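# Fit rubber backing onto pin post, then bin pin

## Task

Push a rubber backing onto the pin's post until it is seated fully or almost fully, with its wider end facing the pin, and then place the pin in the bin. Some backings are tight on the post and may halt partway if pushed gently, so a firmer push can be needed.

## Robot and tools

Robot: two six-joint arms, left_arm and right_arm. right_arm wears a right hand, left_arm a mirror-image left hand. Bases in the scene frame: left_arm at (+0.047, +0.341, 0) m, turned very slightly (quat_wxyz +1.000, 0, 0, -0.019); right_arm at (+0.041, -0.339, 0) m. A camera stand sits behind the arms. Objects may get an occasional small push from outside.

Frames. Scene frame: origin on the table top halfway between the bases, +z up, +x out over the table, left_arm on the +y side (image left/right does not follow these names). Each arm reports its hand pose, velocities, targets and wrist-camera pose in its own base frame; fixed cameras and the table use the scene frame. Hand point axes (right hand): +z along the straightened fingers toward the tips, +y out of the palm face, +x across the palm away from the thumb. On the left hand +x points toward the thumb instead. A rigid mast on the palm side of the wrist can strike things.

execute_actions(actions, cameras). actions is a list of actions; each action is a table of up to 15 rows, one row per 1/30 s step; if fewer than 15 rows, the final row is held for the remainder. Every row is a single list of 48 numbers, each in [-1, 1], covering both arms even if one is idle: left_arm dx, dy, dz, rx, ry, rz; left hand 16 motor numbers; left current_limit; left speed; then the same 24 for right_arm. dx..rz are an offset, in that arm's base axes, from its Hand target as it stood when the action began (not from the previous row); 1.0 equals 0.6 m for dx,dy,dz and 180 degrees for the rotation vector rx,ry,rz, which turns about the Hand target position. Sending the same offset again moves further. Six zeros re-request the current Hand target. The hand numbers are absolute goals, not offsets: each of the 16, in order index_mcp, index_abd, index_pip, index_dip, middle_mcp, middle_abd, middle_pip, middle_dip, ring_mcp, ring_abd, ring_pip, ring_dip, thumb_cmc, thumb_axl, thumb_mcp, thumb_ipl, maps linearly between that hinge's two stops (+1 generally bends or curls). Alternatively put grasp numbers a, b, c, d (each -1 to +1) in the first four slots and exactly 0 in the other twelve: a curls index and middle tips, b bends all fingers at the knuckles, c brings the thumb across the palm with the index, d curls the ring finger; all four 0 is the open hand. A literal 0 is a goal, so to keep a hand unchanged echo its hand_goal, hand_current_limit and hand_speed. current_limit: -1..+1 maps to 0..550 mA (floor 11 mA); speed: set-point rate is (speed+1)/2 of 8.5 rad/s. Defaults 0.4 and -0.6; last values persist. cameras: list of names, ["all"] or []; default shows all only when actions is empty.

move(target, speed, blend, stop_force, zero, blocking, cameras). target is one 48-number row as above, or a list of up to 15 such rows, every one an offset from the same starting Hand targets. Paths are straight lines sharing one 10 s budget. speed: top path speed in m/s, 0.002 to 3.6, default 0.25 (rotation up to twice that in rad/s), one value or one per target. blend: corner rounding radius in m for lists; 0 means stop at each. stop_force: 3 to 120 N, shared by both arms, ends an arm's path when its wrist sensor feels that much push against its motion; unreliable while the hand rotates, and omit it when backing away from a contact. zero (default true) rezeroes moving arms first. blocking=false returns after 0.5 s and cannot go with stop_force. Result adds a move: line (done, off_target, moving, held, fault) and limits (paced = pose clipped, held = steps withheld).

wait(seconds 0 to 10), stop() brakes a running move, zoom_image(camera, region [x0,y0,x1,y1] pixels, at most 504 by 504) enlarges part of the newest image of cam_head_left, cam_head_right, cam_high, cam_left_wrist or cam_right_wrist. zero_wrist_force(arm) subtracts the present force/torque reading. finished_scene(scene 1) ends the scene irreversibly; the result must stay true without the robot.

Results: end_effector_position (m), end_effector_quat_wxyz, velocities, Hand target (the commanded pose that next offsets count from; the hand may rest short of it, so send the missing distance), joint positions and torques, Wrist force/torque along the end-effector axes plus the peak since the last shown, and per motor hand_goal, hand_measured, hand_current_ma, hand_state (moving, goal, blocked, overload). A finger grips only while its goal lies past the object's surface.

Avoid: the orientation command is clipped to 32 degrees from the measured one per step. Commanding even slightly beyond a firm contact can trigger a fault stop (about 150 N on any part, or joint torque limits: 141 N m for the three big joints, 26.3 N m for wrists); a stopped arm freezes 10 s and drops new hand numbers. Approach slowly, use stop_force, press briefly and retreat in the same reply. Keep arms and hands from touching each other, and do not close a hand on the other hand. Route paths around an arm's own base. A motor at 495 mA or more for 5 s shuts down for 10 s; long loads or unreachable poses heat motors (85 °C brakes the arm). Do not drop or fling parts, hit fixed things hard, or leave anything off the table, which fails the task.

Each tool is called after "Call:" by a JSON object that holds its "fn" and its "kwargs", one argument or row to a line.

## Session

Call:
{"fn": "execute_actions", "kwargs": {
  "actions": []
}}

Scene clock: 0.00 s.
left_arm: end_effector_position=(+0.7948, -0.3556, +0.1809) hand_goal=(-0.754, +0.000, -0.576, -0.696, -0.754, +0.000, -0.576, -0.696, -0.754, +0.000, -0.576, -0.696, -0.714, -0.678, -0.226, -0.168) hand_measured=(-0.754, +0.000, -0.576, -0.696, -0.754, +0.000, -0.576, -0.696, -0.754, +0.000, -0.576, -0.696, -0.714, -0.678, -0.226, -0.168) hand_current_ma=(+0, +0, +0, +0, +0, +0, +0, +0, +0, +0, +0, +0, +0, +0, +0, +0) hand_state=(goal, goal, goal, goal, goal, goal, goal, goal, goal, goal, goal, goal, goal, goal, goal, goal) hand_current_limit=0.40 hand_speed=-0.60 end_effector_quat_wxyz=(+0.263, +0.795, +0.540, -0.082) | right_arm: end_effector_position=(+0.2312, +0.0535, +0.1998) hand_goal=(-0.754, +0.000, -0.576, -0.696, -0.754, +0.000, -0.576, -0.696, -0.754, +0.000, -0.576, -0.696, -0.714, -0.678, -0.226, -0.168) hand_measured=(-0.754, +0.000, -0.576, -0.696, -0.754, +0.000, -0.576, -0.696, -0.754, +0.000, -0.576, -0.696, -0.714, -0.678, -0.226, -0.168) hand_current_ma=(+0, +0, +0, +0, +0, +0, +0, +0, +0, +0, +0, +0, +0, +0, +0, +0) hand_state=(goal, goal, goal, goal, goal, goal, goal, goal, goal, goal, goal, goal, goal, goal, goal, goal) hand_current_limit=0.40 hand_speed=-0.60 end_effector_quat_wxyz=(+0.189, +0.930, -0.113, -0.294)
Joint positions: left_arm=[2.995 -2.207 -1.392 -0.854 1.071 0.164] | right_arm=[0.136 -1.572 2.1 -1.41 -1.775 2.022]
Joint velocities: within noise
Joint torques (N m): no reading
Motor temperatures (°C): left_arm=[27 27 35 43 42 40] | right_arm=[39 34 37 39 41 42]
Wrist force (N): no reading
Wrist torque (N m): no reading
Wrist force, peak (N): no reading
Hand target: left_arm +0.7948, -0.3556, +0.1809; +0.263, +0.795, +0.540, -0.082 | right_arm +0.2312, +0.0535, +0.1998; +0.189, +0.930, -0.113, -0.294

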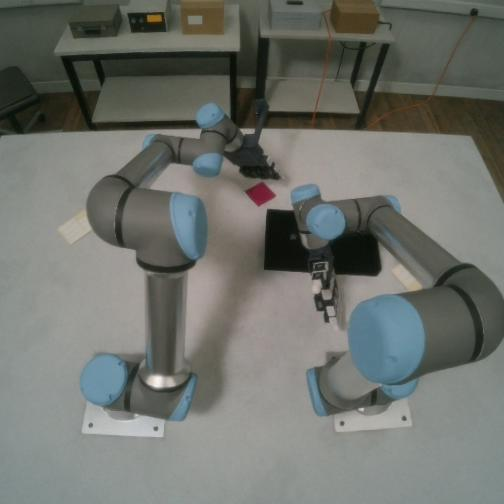

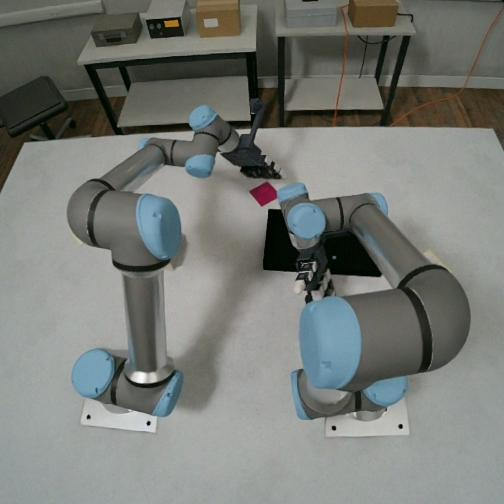

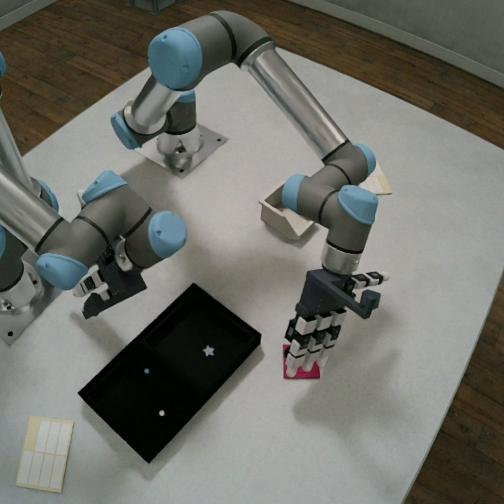

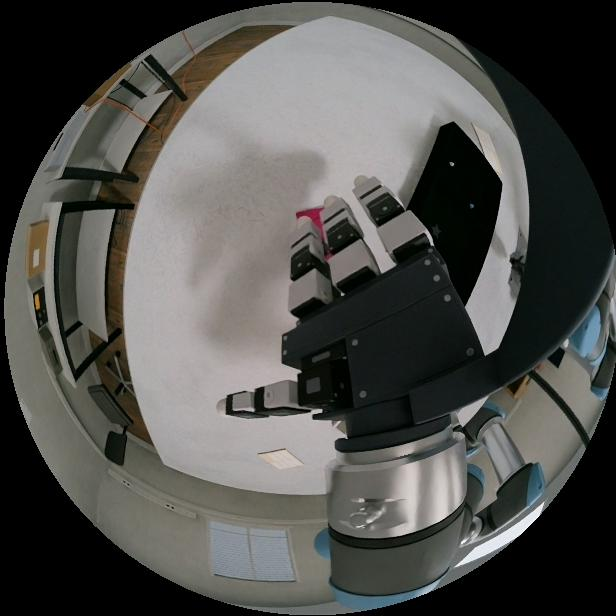

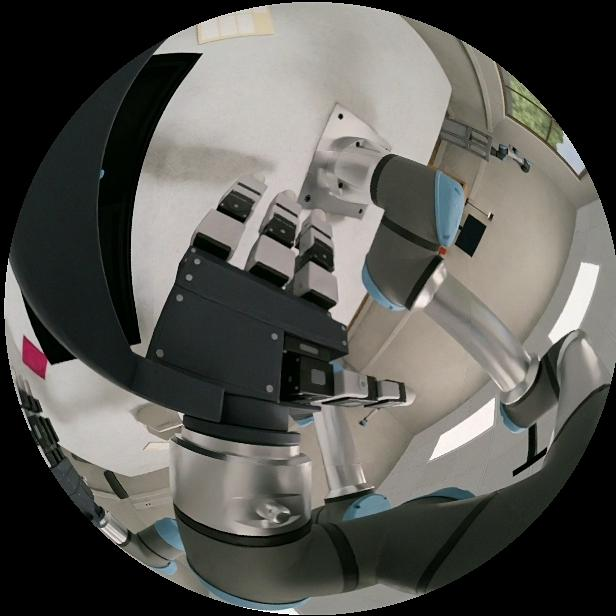

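Call:
{"fn": "zoom_image", "kwargs": {
  "camera": "cam_high",
  "region": [70, 280, 270, 470]
}}

Call:
{"fn": "zoom_image", "kwargs": {
  "camera": "cam_high",
  "region": [180, 320, 240, 380]
}}

Call:
{"fn": "zoom_image", "kwargs": {
  "camera": "cam_high",
  "region": [120, 350, 190, 430]
}}

Call:
{"fn": "zoom_image", "kwargs": {
  "camera": "cam_head_left",
  "region": [220, 150, 420, 350]
}}

Call:
{"fn": "zoom_image", "kwargs": {
  "camera": "cam_high",
  "region": [240, 160, 420, 400]
}}

Call:
{"fn": "zoom_image", "kwargs": {
  "camera": "cam_left_wrist",
  "region": [400, 100, 540, 340]
}}

Call:
{"fn": "zoom_image", "kwargs": {
  "camera": "cam_right_wrist",
  "region": [60, 40, 260, 400]
}}

Scaled by 2.520 from the camera's 504x504 image, which has a finer 720x720 frame.

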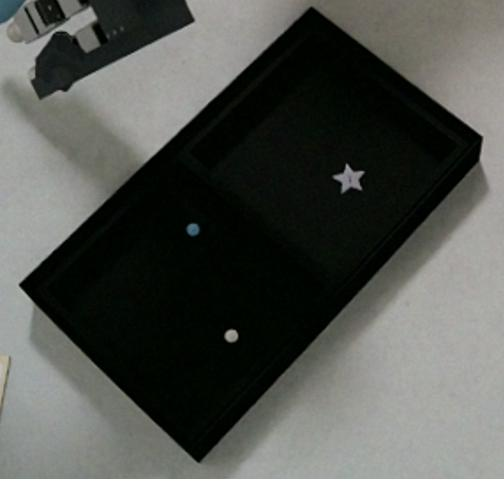

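Scaled by 8.400 from the camera's 504x504 image, which has a finer 720x720 frame.

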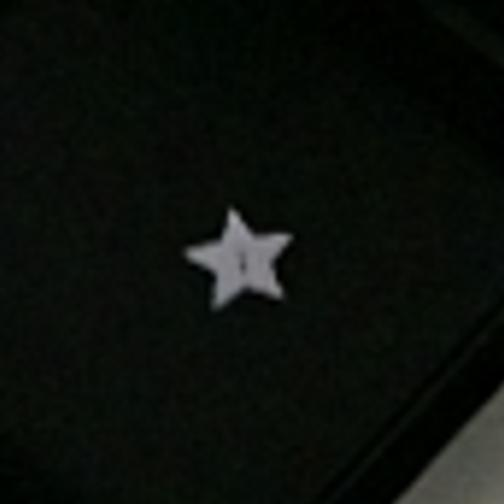

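Scaled by 6.300 from the camera's 504x504 image, which has a finer 720x720 frame.

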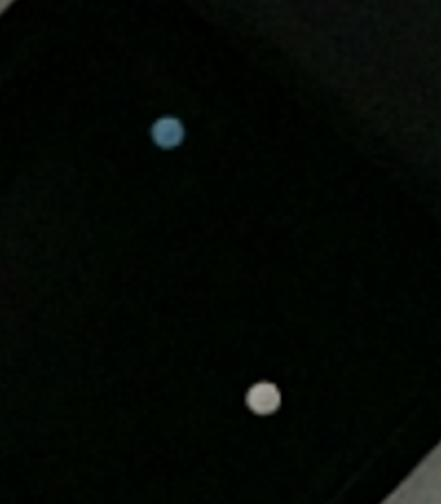

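Scaled by 2.520 from the camera's 504x504 image, which has a finer 720x720 frame.

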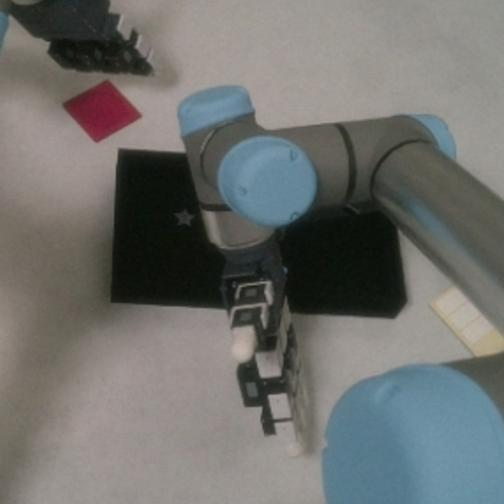

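Scaled by 2.100 from the camera's 504x504 image, which has a finer 720x720 frame.

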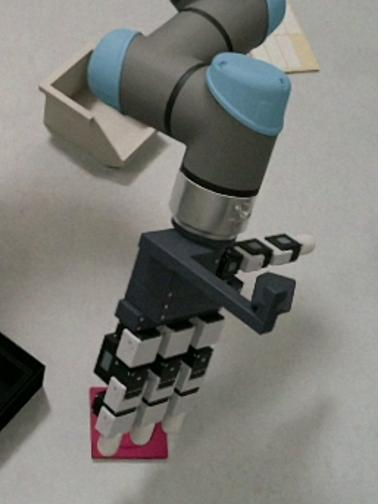

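Scaled by 2.100 from the camera's 616x616 image, which has a finer 880x880 frame.

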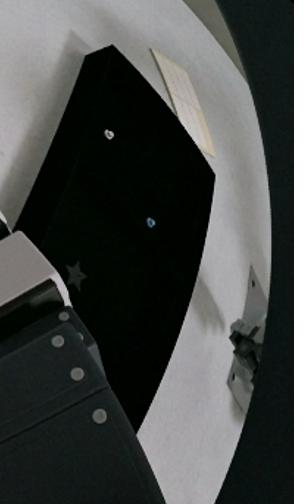

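Scaled by 1.400 from the camera's 616x616 image, which has a finer 880x880 frame.

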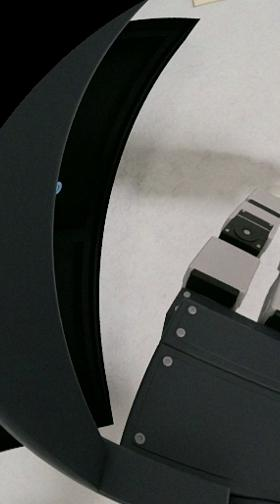

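Call:
{"fn": "move", "kwargs": {
  "target": [0,0,0,0,0,0,0,0,0,0,0,0,0,0,0,0,0,0,0,0,0,0,0.4,-0.6,0.3797,-0.0242,0.1667,0.4172,-0.2187,-0.0249,0,0,0,0,0,0,0,0,0,0,0,0,0,0,0,0,0.4,-0.6],
  "speed": 0.4,
  "cameras": ["all"]
}}

Scene clock: 15.07 s.
left_arm: end_effector_position=(+0.7948, -0.3556, +0.1809) hand_goal=(-0.750, +0.000, -0.580, -0.700, -0.750, +0.000, -0.580, -0.700, -0.750, +0.000, -0.580, -0.700, -0.710, -0.680, -0.230, -0.170) hand_measured=(-0.754, +0.000, -0.578, -0.698, -0.754, +0.000, -0.578, -0.698, -0.754, +0.000, -0.578, -0.698, -0.714, -0.678, -0.224, -0.168) hand_current_ma=(-7, +0, +3, +5, -7, +0, +4, +4, -7, +0, +3, +4, -8, +5, +15, +5) hand_state=(goal, goal, goal, goal, goal, goal, goal, goal, goal, goal, goal, goal, goal, goal, goal, goal) hand_current_limit=0.40 hand_speed=-0.60 end_effector_quat_wxyz=(+0.263, +0.795, +0.540, -0.082) | right_arm: end_effector_position=(+0.4590, +0.0389, +0.2998) hand_goal=(-0.750, +0.000, -0.580, -0.700, -0.750, +0.000, -0.580, -0.700, -0.750, +0.000, -0.580, -0.700, -0.710, -0.680, -0.230, -0.170) hand_measured=(-0.744, +0.000, -0.578, -0.698, -0.744, +0.000, -0.578, -0.698, -0.744, +0.000, -0.578, -0.698, -0.706, -0.678, -0.224, -0.168) hand_current_ma=(+12, +0, +2, +3, +13, +0, +2, +3, +11, +0, +2, +3, +8, +3, +12, +4) hand_state=(goal, goal, goal, goal, goal, goal, goal, goal, goal, goal, goal, goal, goal, goal, goal, goal) hand_current_limit=0.40 hand_speed=-0.60 end_effector_quat_wxyz=(-0.461, +0.887, +0.000, +0.000)
Joint positions: left_arm=[2.995 -2.207 -1.392 -0.854 1.071 0.164] | right_arm=[-0.479 -1.572 1.652 -1.069 -0.758 0.835]
Joint torques (N m): left_arm=[-0.82 46.62 23.81 3.38 -0.85 -0.14] | right_arm=[-12.51 -15.34 -36.33 0.57 2.02 -1.29]
Wrist force (N): left_arm=[0.0 -0.2 -0.1] | right_arm=[1.4 -1.5 0.5]
Wrist torque (N m): left_arm=[-0.02 0.00 -0.01] | right_arm=[-0.08 -0.22 0.20]
Wrist force, peak (N): left_arm=[-0.1 -0.5 0.0] | right_arm=[1.9 -1.9 -0.4]
Hand target: left_arm +0.7948, -0.3556, +0.1809; +0.263, +0.795, +0.540, -0.082 | right_arm +0.4590, +0.0389, +0.2998; -0.462, +0.887, +0.000, +0.000
Off the commanded pose: left_arm 0.000 m, 0 deg | right_arm 0.000 m, 0 deg.
move: done
camera_calibration:
cam_right_wrist: T_world_to_cam=[[-0.780738, -0.35922, -0.511281, 0.557783], [-0.357665, -0.414027, 0.837053, -0.13799], [-0.51237, 0.836387, 0.194767, 0.262035], [0, 0, 0, 1]] pos_world=[0.520388, -0.0759277, 0.349653]

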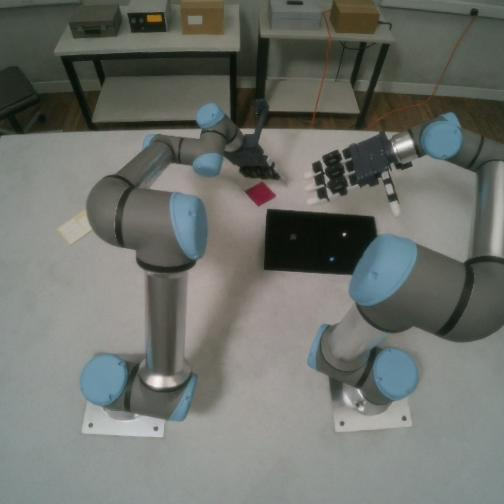

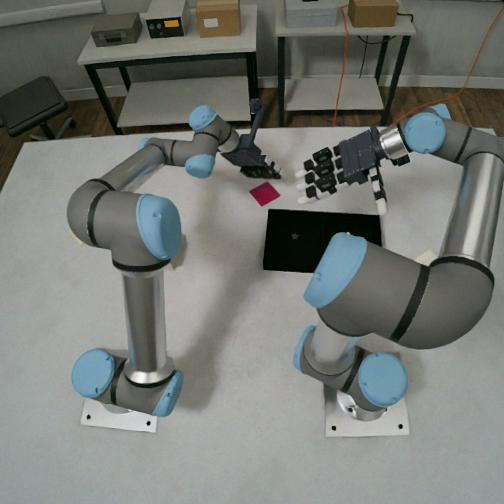

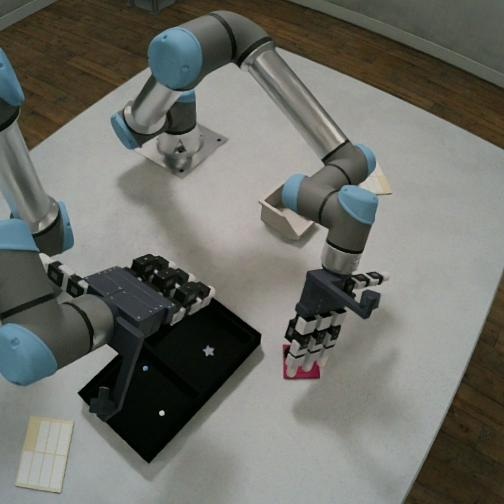

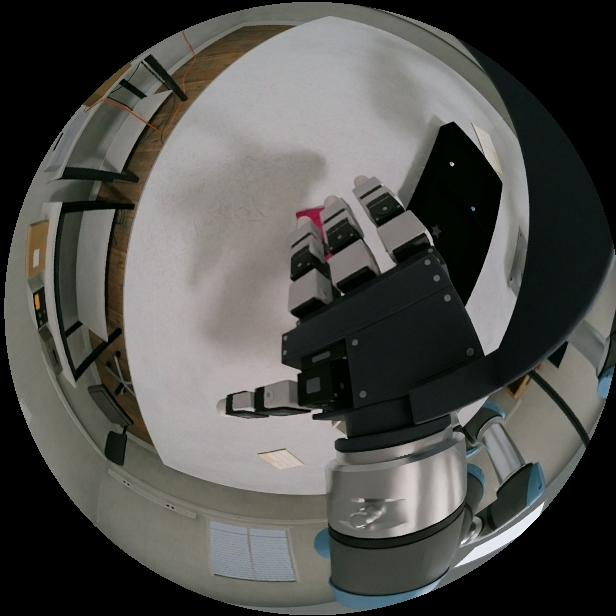

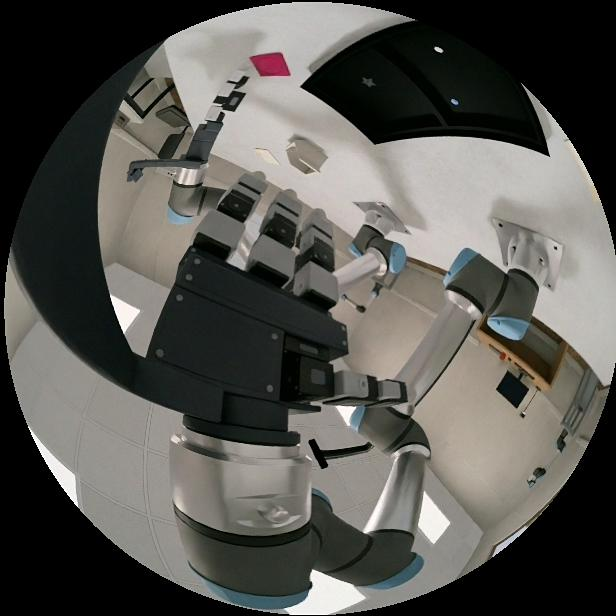

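Call:
{"fn": "zoom_image", "kwargs": {
  "camera": "cam_right_wrist",
  "region": [290, 10, 560, 170]
}}

Call:
{"fn": "zoom_image", "kwargs": {
  "camera": "cam_right_wrist",
  "region": [345, 60, 395, 110]
}}

Call:
{"fn": "zoom_image", "kwargs": {
  "camera": "cam_right_wrist",
  "region": [415, 30, 475, 120]
}}

Call:
{"fn": "zoom_image", "kwargs": {
  "camera": "cam_high",
  "region": [190, 330, 230, 370]
}}

Call:
{"fn": "zoom_image", "kwargs": {
  "camera": "cam_head_left",
  "region": [260, 200, 390, 280]
}}

Scaled by 1.867 from the camera's 616x616 image, which has a finer 880x880 frame.

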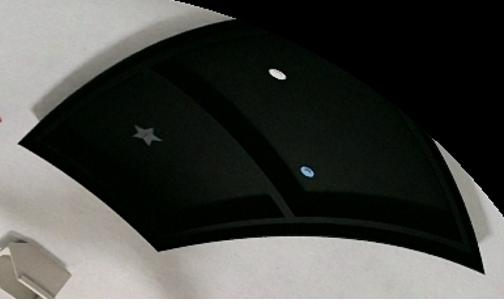

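Scaled by 10.080 from the camera's 616x616 image, which has a finer 880x880 frame.

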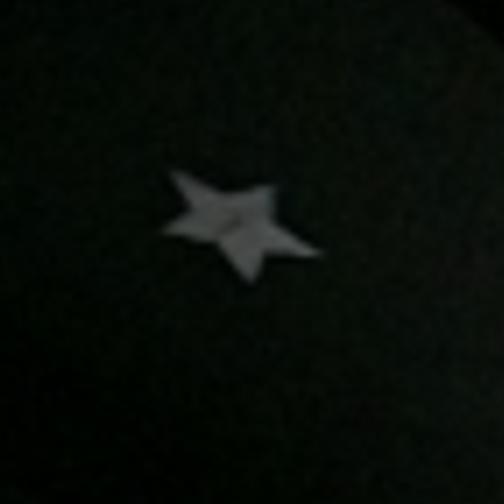

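Scaled by 5.600 from the camera's 616x616 image, which has a finer 880x880 frame.

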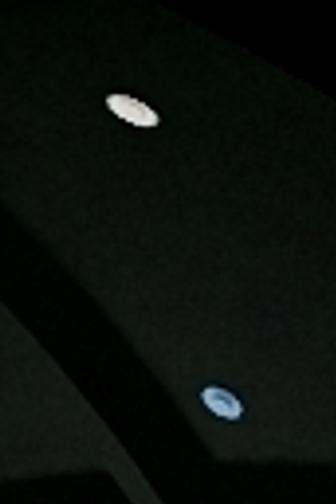

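Scaled by 12.600 from the camera's 504x504 image, which has a finer 720x720 frame.

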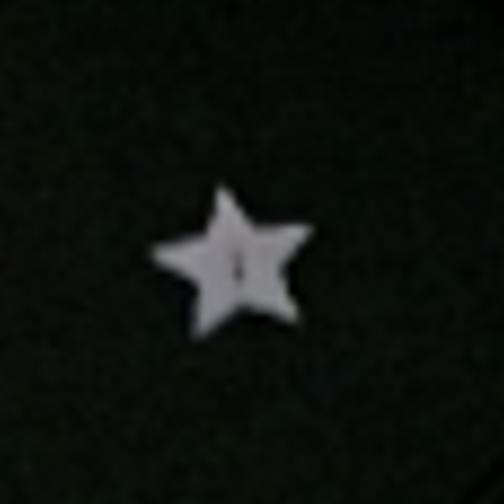

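Scaled by 3.877 from the camera's 504x504 image, which has a finer 720x720 frame.

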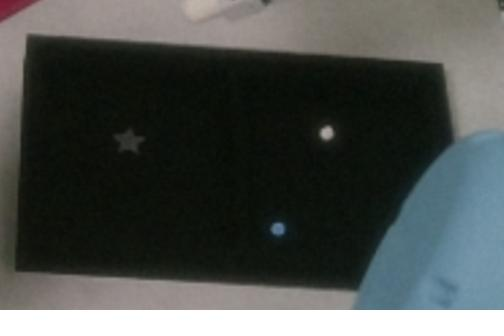

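Call:
{"fn": "zoom_image", "kwargs": {
  "camera": "cam_left_wrist",
  "region": [440, 150, 485, 195]
}}

Call:
{"fn": "zoom_image", "kwargs": {
  "camera": "cam_left_wrist",
  "region": [455, 185, 495, 225]
}}

Call:
{"fn": "zoom_image", "kwargs": {
  "camera": "cam_left_wrist",
  "region": [420, 215, 455, 250]
}}

Call:
{"fn": "zoom_image", "kwargs": {
  "camera": "cam_high",
  "region": [140, 360, 175, 420]
}}

Scaled by 11.200 from the camera's 616x616 image, which has a finer 880x880 frame.

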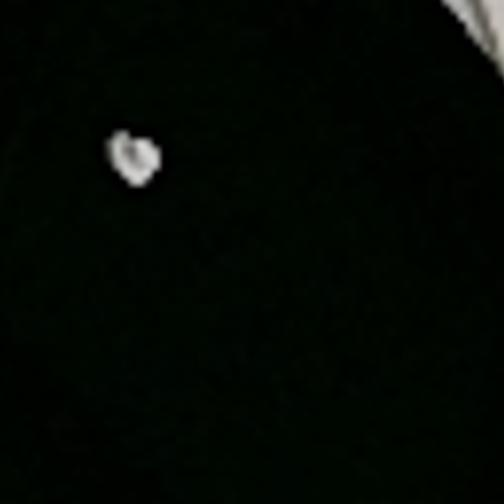

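Scaled by 12.600 from the camera's 616x616 image, which has a finer 880x880 frame.

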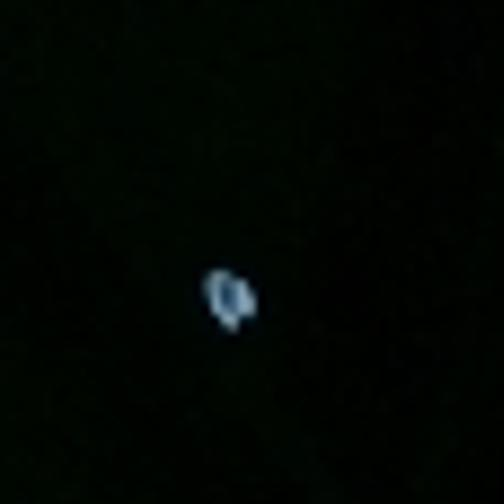

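Scaled by 14.400 from the camera's 616x616 image, which has a finer 880x880 frame.

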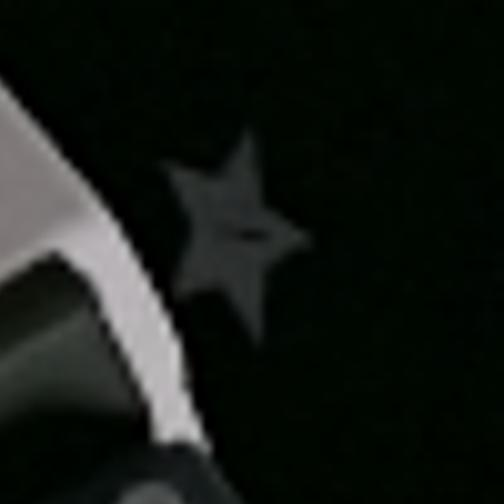

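Scaled by 8.400 from the camera's 504x504 image, which has a finer 720x720 frame.

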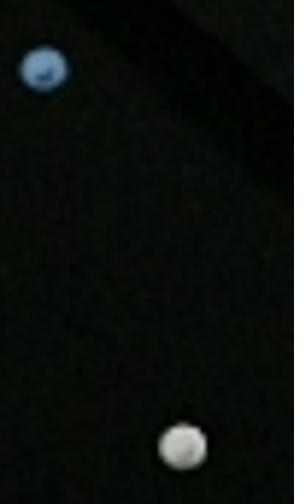

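Call:
{"fn": "move", "kwargs": {
  "target": [0,0,0,0,0,0,0,0,0,0,0,0,0,0,0,0,0,0,0,0,0,0,0.4,-0.6,0.096,-0.0535,-0.4158,0,0,0,-0.75,0,0.88,0.75,-0.75,0,0.88,0.75,-0.75,0,0.88,0.75,-0.71,-0.68,-0.23,-0.17,0.4,-0.6],
  "speed": 0.25,
  "cameras": ["cam_right_wrist", "cam_high"]
}}

Scene clock: 41.00 s.
left_arm: end_effector_position=(+0.7948, -0.3556, +0.1809) hand_goal=(-0.750, +0.000, -0.580, -0.700, -0.750, +0.000, -0.580, -0.700, -0.750, +0.000, -0.580, -0.700, -0.710, -0.680, -0.230, -0.170) hand_measured=(-0.754, +0.000, -0.578, -0.698, -0.754, +0.000, -0.578, -0.698, -0.754, +0.000, -0.578, -0.698, -0.714, -0.678, -0.224, -0.168) hand_current_ma=(-7, +0, +3, +5, -7, +0, +4, +4, -7, +0, +3, +4, -8, +5, +15, +5) hand_state=(goal, goal, goal, goal, goal, goal, goal, goal, goal, goal, goal, goal, goal, goal, goal, goal) hand_current_limit=0.40 hand_speed=-0.60 end_effector_quat_wxyz=(+0.263, +0.795, +0.540, -0.082) | right_arm: end_effector_position=(+0.5166, +0.0068, +0.0505) hand_goal=(-0.750, +0.000, +0.880, +0.750, -0.750, +0.000, +0.880, +0.750, -0.750, +0.000, +0.880, +0.750, -0.710, -0.680, -0.230, -0.170) hand_measured=(-0.744, +0.000, +0.874, +0.746, -0.744, +0.000, +0.874, +0.748, -0.836, -0.042, +0.990, +0.658, -0.704, -0.678, -0.224, -0.168) hand_current_ma=(+12, +0, -10, -4, +13, +0, -9, -4, -317, -99, +385, -328, +10, +3, +12, +4) hand_state=(goal, goal, goal, goal, goal, goal, goal, goal, blocked, blocked, blocked, blocked, goal, goal, goal, goal) hand_current_limit=0.40 hand_speed=-0.60 end_effector_quat_wxyz=(-0.461, +0.887, +0.000, +0.000)
Joint positions: left_arm=[2.995 -2.207 -1.392 -0.854 1.071 0.164] | right_arm=[-0.483 -1.198 1.893 -1.681 -0.76 0.83]
Joint torques (N m): left_arm=[-0.69 47.14 24.12 3.44 -1.03 0.01] | right_arm=[25.31 8.59 -3.86 -0.28 -7.49 3.6]
Wrist force (N): left_arm=[0.0 0.0 0.1] | right_arm=[-4.5 -51.4 -59.3]
Wrist torque (N m): left_arm=[-0.01 0.00 -0.01] | right_arm=[3.97 3.36 -3.29]
Wrist force, peak (N): left_arm=[-0.1 -0.5 0.0] | right_arm=[-4.5 -51.4 -59.3]
Hand target: left_arm +0.7948, -0.3556, +0.1809; +0.263, +0.795, +0.540, -0.082 | right_arm +0.5166, +0.0068, +0.0504; -0.462, +0.887, +0.000, +0.000
Off the commanded pose: left_arm 0.000 m, 0 deg | right_arm 0.000 m, 0 deg.
move: done
camera_calibration:
cam_right_wrist: T_world_to_cam=[[-0.780651, -0.359233, -0.511405, 0.46367], [-0.357748, -0.414103, 0.83698, 0.0781296], [-0.512445, 0.836344, 0.194756, 0.36701], [0, 0, 0, 1]] pos_world=[0.577988, -0.108027, 0.100253]
Images, in order (width x height): cam_high 504x504, cam_right_wrist 616x616.

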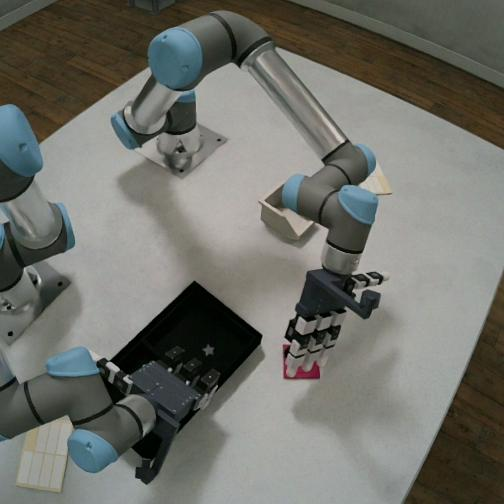

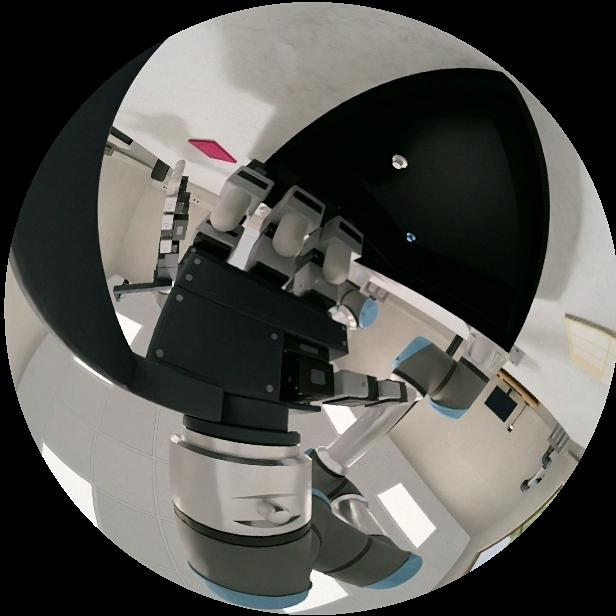

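Call:
{"fn": "move", "kwargs": {
  "target": [0,0,0,0,0,0,0,0,0,0,0,0,0,0,0,0,0,0,0,0,0,0,0.4,-0.6,0,0,0.15,0,0,0,-0.75,0,0.88,0.75,-0.75,0,0.88,0.75,-0.75,0,0.88,0.75,-0.71,-0.68,-0.23,-0.17,0.4,-0.6],
  "speed": 0.15,
  "cameras": ["cam_right_wrist", "cam_high"]
}}

Scene clock: 43.03 s.
left_arm: end_effector_position=(+0.7948, -0.3556, +0.1809) hand_goal=(-0.750, +0.000, -0.580, -0.700, -0.750, +0.000, -0.580, -0.700, -0.750, +0.000, -0.580, -0.700, -0.710, -0.680, -0.230, -0.170) hand_measured=(-0.754, +0.000, -0.578, -0.698, -0.754, +0.000, -0.578, -0.698, -0.754, +0.000, -0.578, -0.698, -0.714, -0.678, -0.224, -0.168) hand_current_ma=(-7, +0, +3, +5, -7, +0, +4, +4, -7, +0, +3, +4, -8, +5, +15, +5) hand_state=(goal, goal, goal, goal, goal, goal, goal, goal, goal, goal, goal, goal, goal, goal, goal, goal) hand_current_limit=0.40 hand_speed=-0.60 end_effector_quat_wxyz=(+0.263, +0.795, +0.540, -0.082) | right_arm: end_effector_position=(+0.5166, +0.0069, +0.1403) hand_goal=(-0.750, +0.000, +0.880, +0.750, -0.750, +0.000, +0.880, +0.750, -0.750, +0.000, +0.880, +0.750, -0.710, -0.680, -0.230, -0.170) hand_measured=(-0.744, +0.000, +0.874, +0.746, -0.744, +0.000, +0.874, +0.748, -0.748, -0.004, +0.882, +0.746, -0.704, -0.678, -0.224, -0.168) hand_current_ma=(+12, +0, -10, -4, +13, +0, -8, -4, +4, -4, +1, -5, +10, +3, +12, +4) hand_state=(goal, goal, goal, goal, goal, goal, goal, goal, goal, goal, goal, goal, goal, goal, goal, goal) hand_current_limit=0.40 hand_speed=-0.60 end_effector_quat_wxyz=(-0.462, +0.887, +0.000, +0.000)
Joint positions: left_arm=[2.995 -2.207 -1.392 -0.854 1.071 0.164] | right_arm=[-0.483 -1.318 1.787 -1.454 -0.76 0.83]
Joint torques (N m): left_arm=[-1.22 46.68 24.09 3.52 -0.97 -0.06] | right_arm=[-11.7 -39.3 -32.18 0.41 -0.35 -1.31]
Wrist force (N): left_arm=[0.0 -0.3 -0.1] | right_arm=[2.0 -2.3 0.4]
Wrist torque (N m): left_arm=[-0.03 0.00 0.00] | right_arm=[-0.11 -0.30 0.25]
Wrist force, peak (N): left_arm=[-0.2 -0.4 -0.1] | right_arm=[-4.8 -53.1 -61.7]
Hand target: left_arm +0.7948, -0.3556, +0.1809; +0.263, +0.795, +0.540, -0.082 | right_arm +0.5166, +0.0068, +0.1404; -0.462, +0.887, +0.000, +0.000
Off the commanded pose: left_arm 0.000 m, 0 deg | right_arm 0.000 m, 0 deg.
move: done
camera_calibration:
cam_right_wrist: T_world_to_cam=[[-0.78074, -0.35926, -0.511251, 0.509613], [-0.35757, -0.414112, 0.837051, 0.00285128], [-0.512434, 0.836327, 0.194853, 0.349495], [0, 0, 0, 1]] pos_world=[0.577988, -0.108028, 0.190053]
Images, in order (width x height): cam_high 504x504, cam_right_wrist 616x616.

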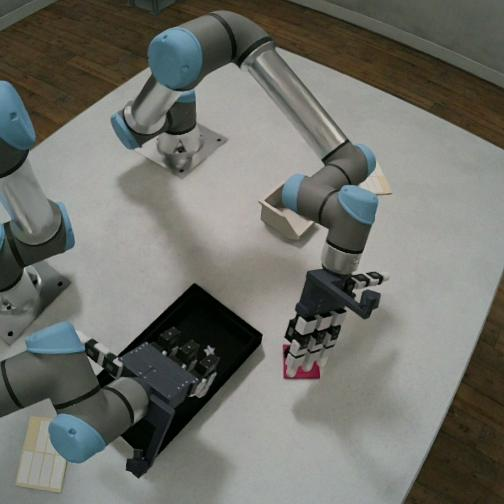

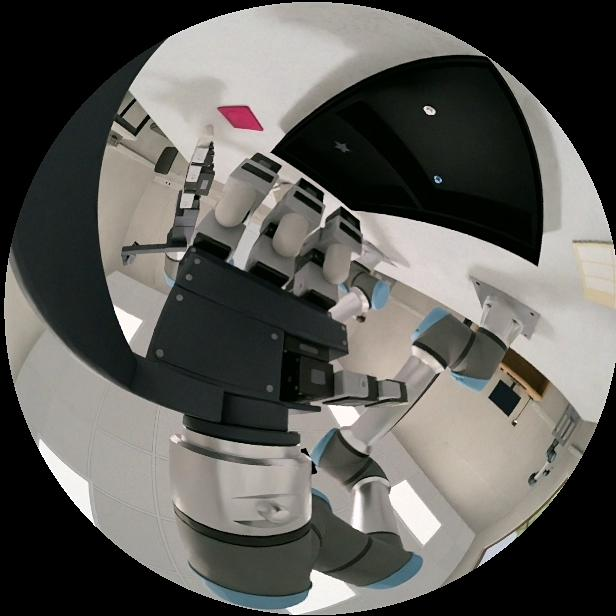

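Call:
{"fn": "zoom_image", "kwargs": {
  "camera": "cam_right_wrist",
  "region": [220, 30, 580, 290]
}}

Call:
{"fn": "zoom_image", "kwargs": {
  "camera": "cam_right_wrist",
  "region": [415, 95, 445, 125]
}}

Call:
{"fn": "zoom_image", "kwargs": {
  "camera": "cam_right_wrist",
  "region": [422, 165, 452, 195]
}}

Call:
{"fn": "zoom_image", "kwargs": {
  "camera": "cam_right_wrist",
  "region": [325, 130, 361, 166]
}}

Call:
{"fn": "zoom_image", "kwargs": {
  "camera": "cam_high",
  "region": [70, 270, 280, 480]
}}

Scaled by 1.400 from the camera's 616x616 image, which has a finer 880x880 frame.

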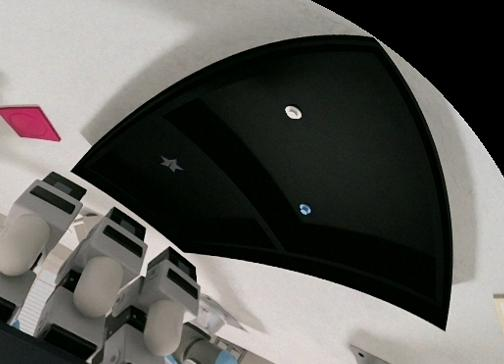

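Scaled by 16.800 from the camera's 616x616 image, which has a finer 880x880 frame.

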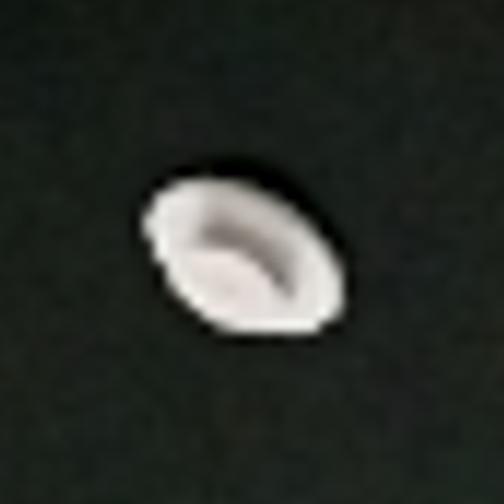

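Scaled by 16.800 from the camera's 616x616 image, which has a finer 880x880 frame.

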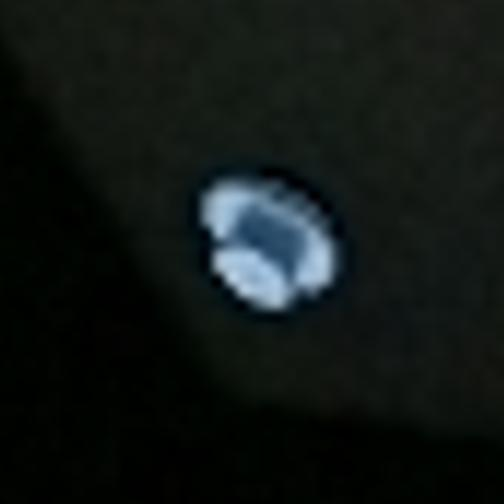

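Scaled by 14.000 from the camera's 616x616 image, which has a finer 880x880 frame.

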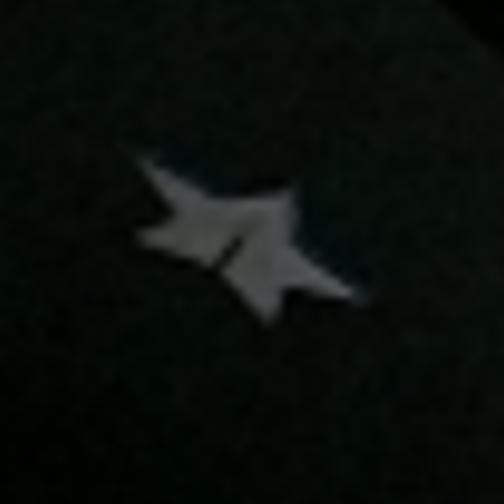

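Scaled by 2.400 from the camera's 504x504 image, which has a finer 720x720 frame.

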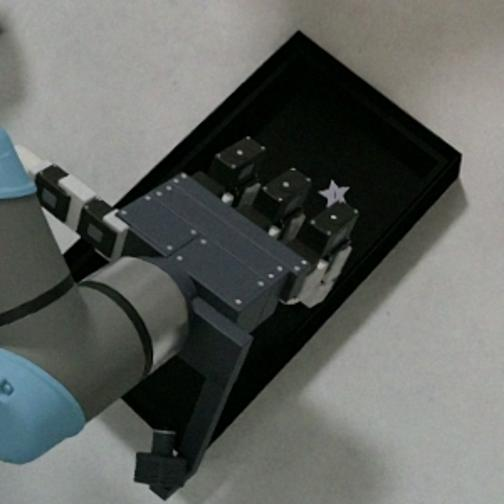

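Call:
{"fn": "move", "kwargs": {
  "target": [
    [0,0,0,0,0,0,0,0,0,0,0,0,0,0,0,0,0,0,0,0,0,0,0.4,-0.6,-0.0943,-0.028,0.1993,-0.3056,0,0,-0.7534,0,-0.5766,-0.6957,-0.7534,0,-0.5766,-0.6957,0.479,0,0.737,-0.116,-0.714,-0.678,-0.226,-0.168,0.4,-0.6],
    [0,0,0,0,0,0,0,0,0,0,0,0,0,0,0,0,0,0,0,0,0,0,0.4,-0.6,-0.1577,-0.0538,0.0827,-0.3056,0,0,-0.7534,0,-0.5766,-0.6957,-0.7534,0,-0.5766,-0.6957,0.479,0,0.737,-0.116,-0.714,-0.678,-0.226,-0.168,0.4,-0.6]
  ],
  "speed": 0.25,
  "blend": 0.03,
  "cameras": ["cam_right_wrist", "cam_high", "cam_head_right"]
}}

Scene clock: 52.00 s.
left_arm: end_effector_position=(+0.7948, -0.3556, +0.1809) hand_goal=(-0.750, +0.000, -0.580, -0.700, -0.750, +0.000, -0.580, -0.700, -0.750, +0.000, -0.580, -0.700, -0.710, -0.680, -0.230, -0.170) hand_measured=(-0.754, +0.000, -0.578, -0.698, -0.754, +0.000, -0.578, -0.698, -0.754, +0.000, -0.578, -0.698, -0.714, -0.678, -0.224, -0.168) hand_current_ma=(-7, +0, +3, +5, -7, +0, +4, +4, -7, +0, +3, +4, -8, +5, +15, +5) hand_state=(goal, goal, goal, goal, goal, goal, goal, goal, goal, goal, goal, goal, goal, goal, goal, goal) hand_current_limit=0.40 hand_speed=-0.60 end_effector_quat_wxyz=(+0.263, +0.795, +0.540, -0.082) | right_arm: end_effector_position=(+0.4220, -0.0254, +0.1900) hand_goal=(-0.754, +0.000, -0.576, -0.696, -0.754, +0.000, -0.576, -0.696, +0.478, +0.000, +0.736, -0.116, -0.714, -0.678, -0.226, -0.168) hand_measured=(-0.750, +0.000, -0.572, -0.694, -0.748, +0.000, -0.574, -0.694, +0.462, -0.002, +0.736, -0.114, -0.712, -0.678, -0.224, -0.168) hand_current_ma=(+9, +0, +5, +4, +9, +0, +4, +3, -36, -4, +0, +4, +3, +0, +5, +0) hand_state=(goal, goal, goal, goal, goal, goal, goal, goal, goal, goal, goal, goal, goal, goal, goal, goal) hand_current_limit=0.40 hand_speed=-0.60 end_effector_quat_wxyz=(+0.000, +1.000, +0.000, +0.000)
Joint positions: left_arm=[2.995 -2.207 -1.392 -0.854 1.071 0.164] | right_arm=[-0.168 -1.632 2.072 -2.011 -1.571 1.403]
Joint torques (N m): left_arm=[-0.82 47.38 23.82 3.57 -1.09 0.08] | right_arm=[-12.46 -27.11 -6.46 -4.15 -1.6 -1.45]
Wrist force (N): left_arm=[-0.4 -0.1 -0.1] | right_arm=[2.3 -1.9 -0.7]
Wrist torque (N m): left_arm=[-0.01 0.06 -0.04] | right_arm=[-0.09 -0.30 0.15]
Wrist force, peak (N): left_arm=[-0.4 -0.2 -0.3] | right_arm=[2.6 -2.3 -1.8]
Hand target: left_arm +0.7948, -0.3556, +0.1809; +0.263, +0.795, +0.540, -0.082 | right_arm +0.4220, -0.0254, +0.1900; +0.000, +1.000, +0.000, +0.000
Off the commanded pose: left_arm 0.000 m, 0 deg | right_arm 0.000 m, 0 deg.
move: done
camera_calibration:
cam_right_wrist: T_world_to_cam=[[-0.780744, -0.624849, 0.00113602, 0.345505], [-0.357544, 0.448238, 0.819295, -0.0606836], [-0.512446, 0.639254, -0.57337, 0.459236], [0, 0, 0, 1]] pos_world=[0.483388, -0.0504792, 0.312638]
Images, in order (width x height): cam_head_right 504x504, cam_high 504x504, cam_right_wrist 616x616.

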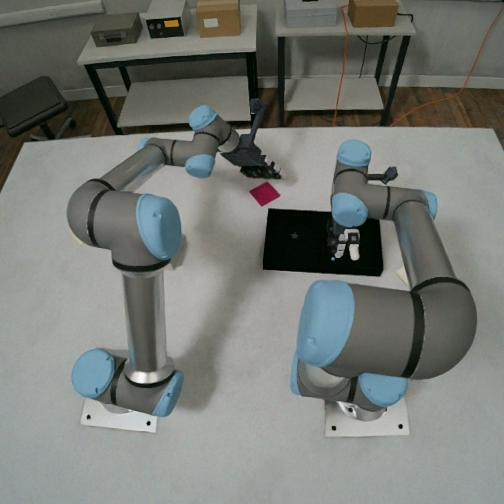

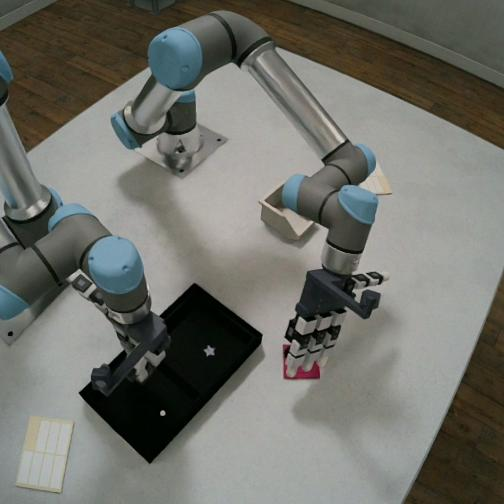

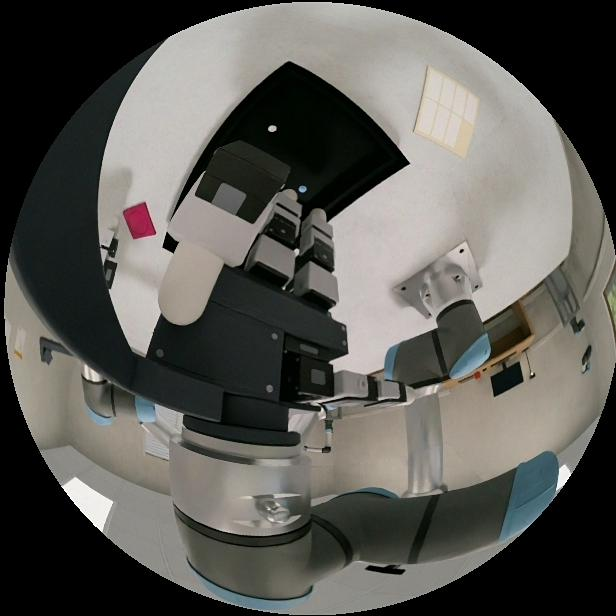

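Call:
{"fn": "zoom_image", "kwargs": {
  "camera": "cam_right_wrist",
  "region": [260, 150, 350, 240]
}}

Call:
{"fn": "zoom_image", "kwargs": {
  "camera": "cam_right_wrist",
  "region": [285, 175, 320, 210]
}}

Call:
{"fn": "zoom_image", "kwargs": {
  "camera": "cam_head_right",
  "region": [260, 200, 390, 280]
}}

Call:
{"fn": "zoom_image", "kwargs": {
  "camera": "cam_high",
  "region": [75, 280, 265, 470]
}}

Scaled by 5.600 from the camera's 616x616 image, which has a finer 880x880 frame.

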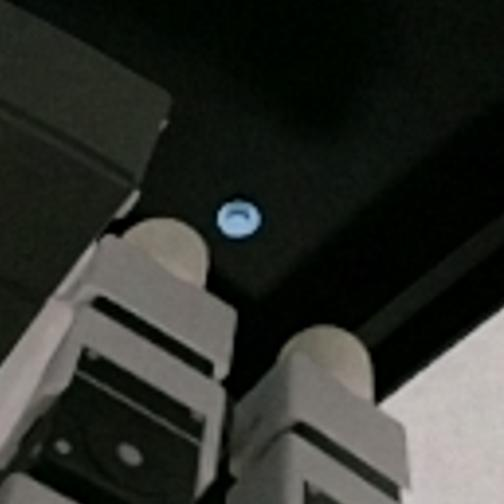

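Scaled by 14.400 from the camera's 616x616 image, which has a finer 880x880 frame.

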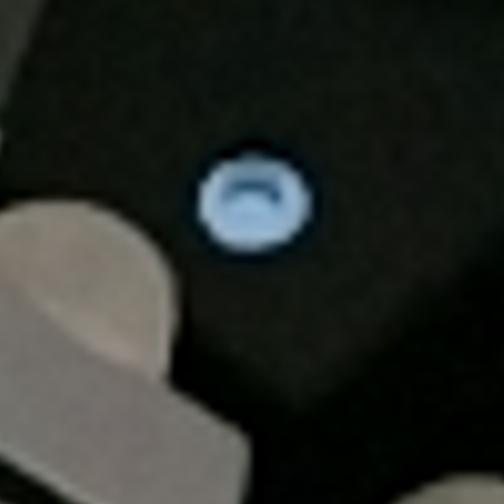

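Scaled by 3.877 from the camera's 504x504 image, which has a finer 720x720 frame.

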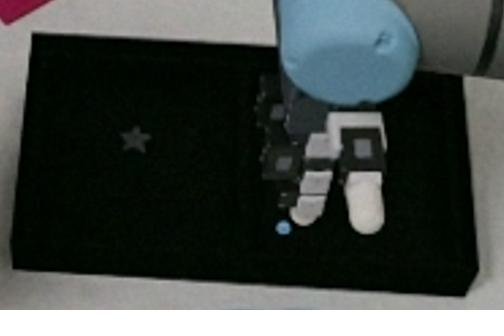

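Scaled by 2.653 from the camera's 504x504 image, which has a finer 720x720 frame.

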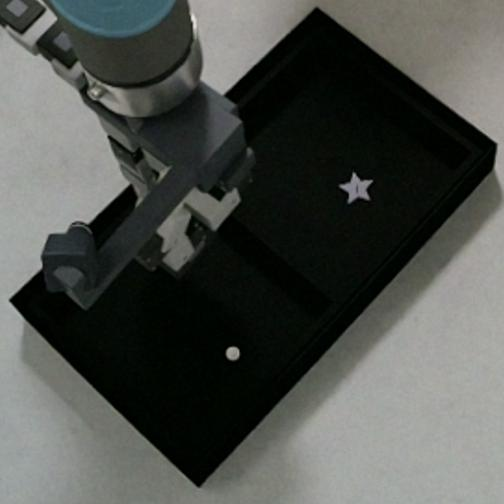

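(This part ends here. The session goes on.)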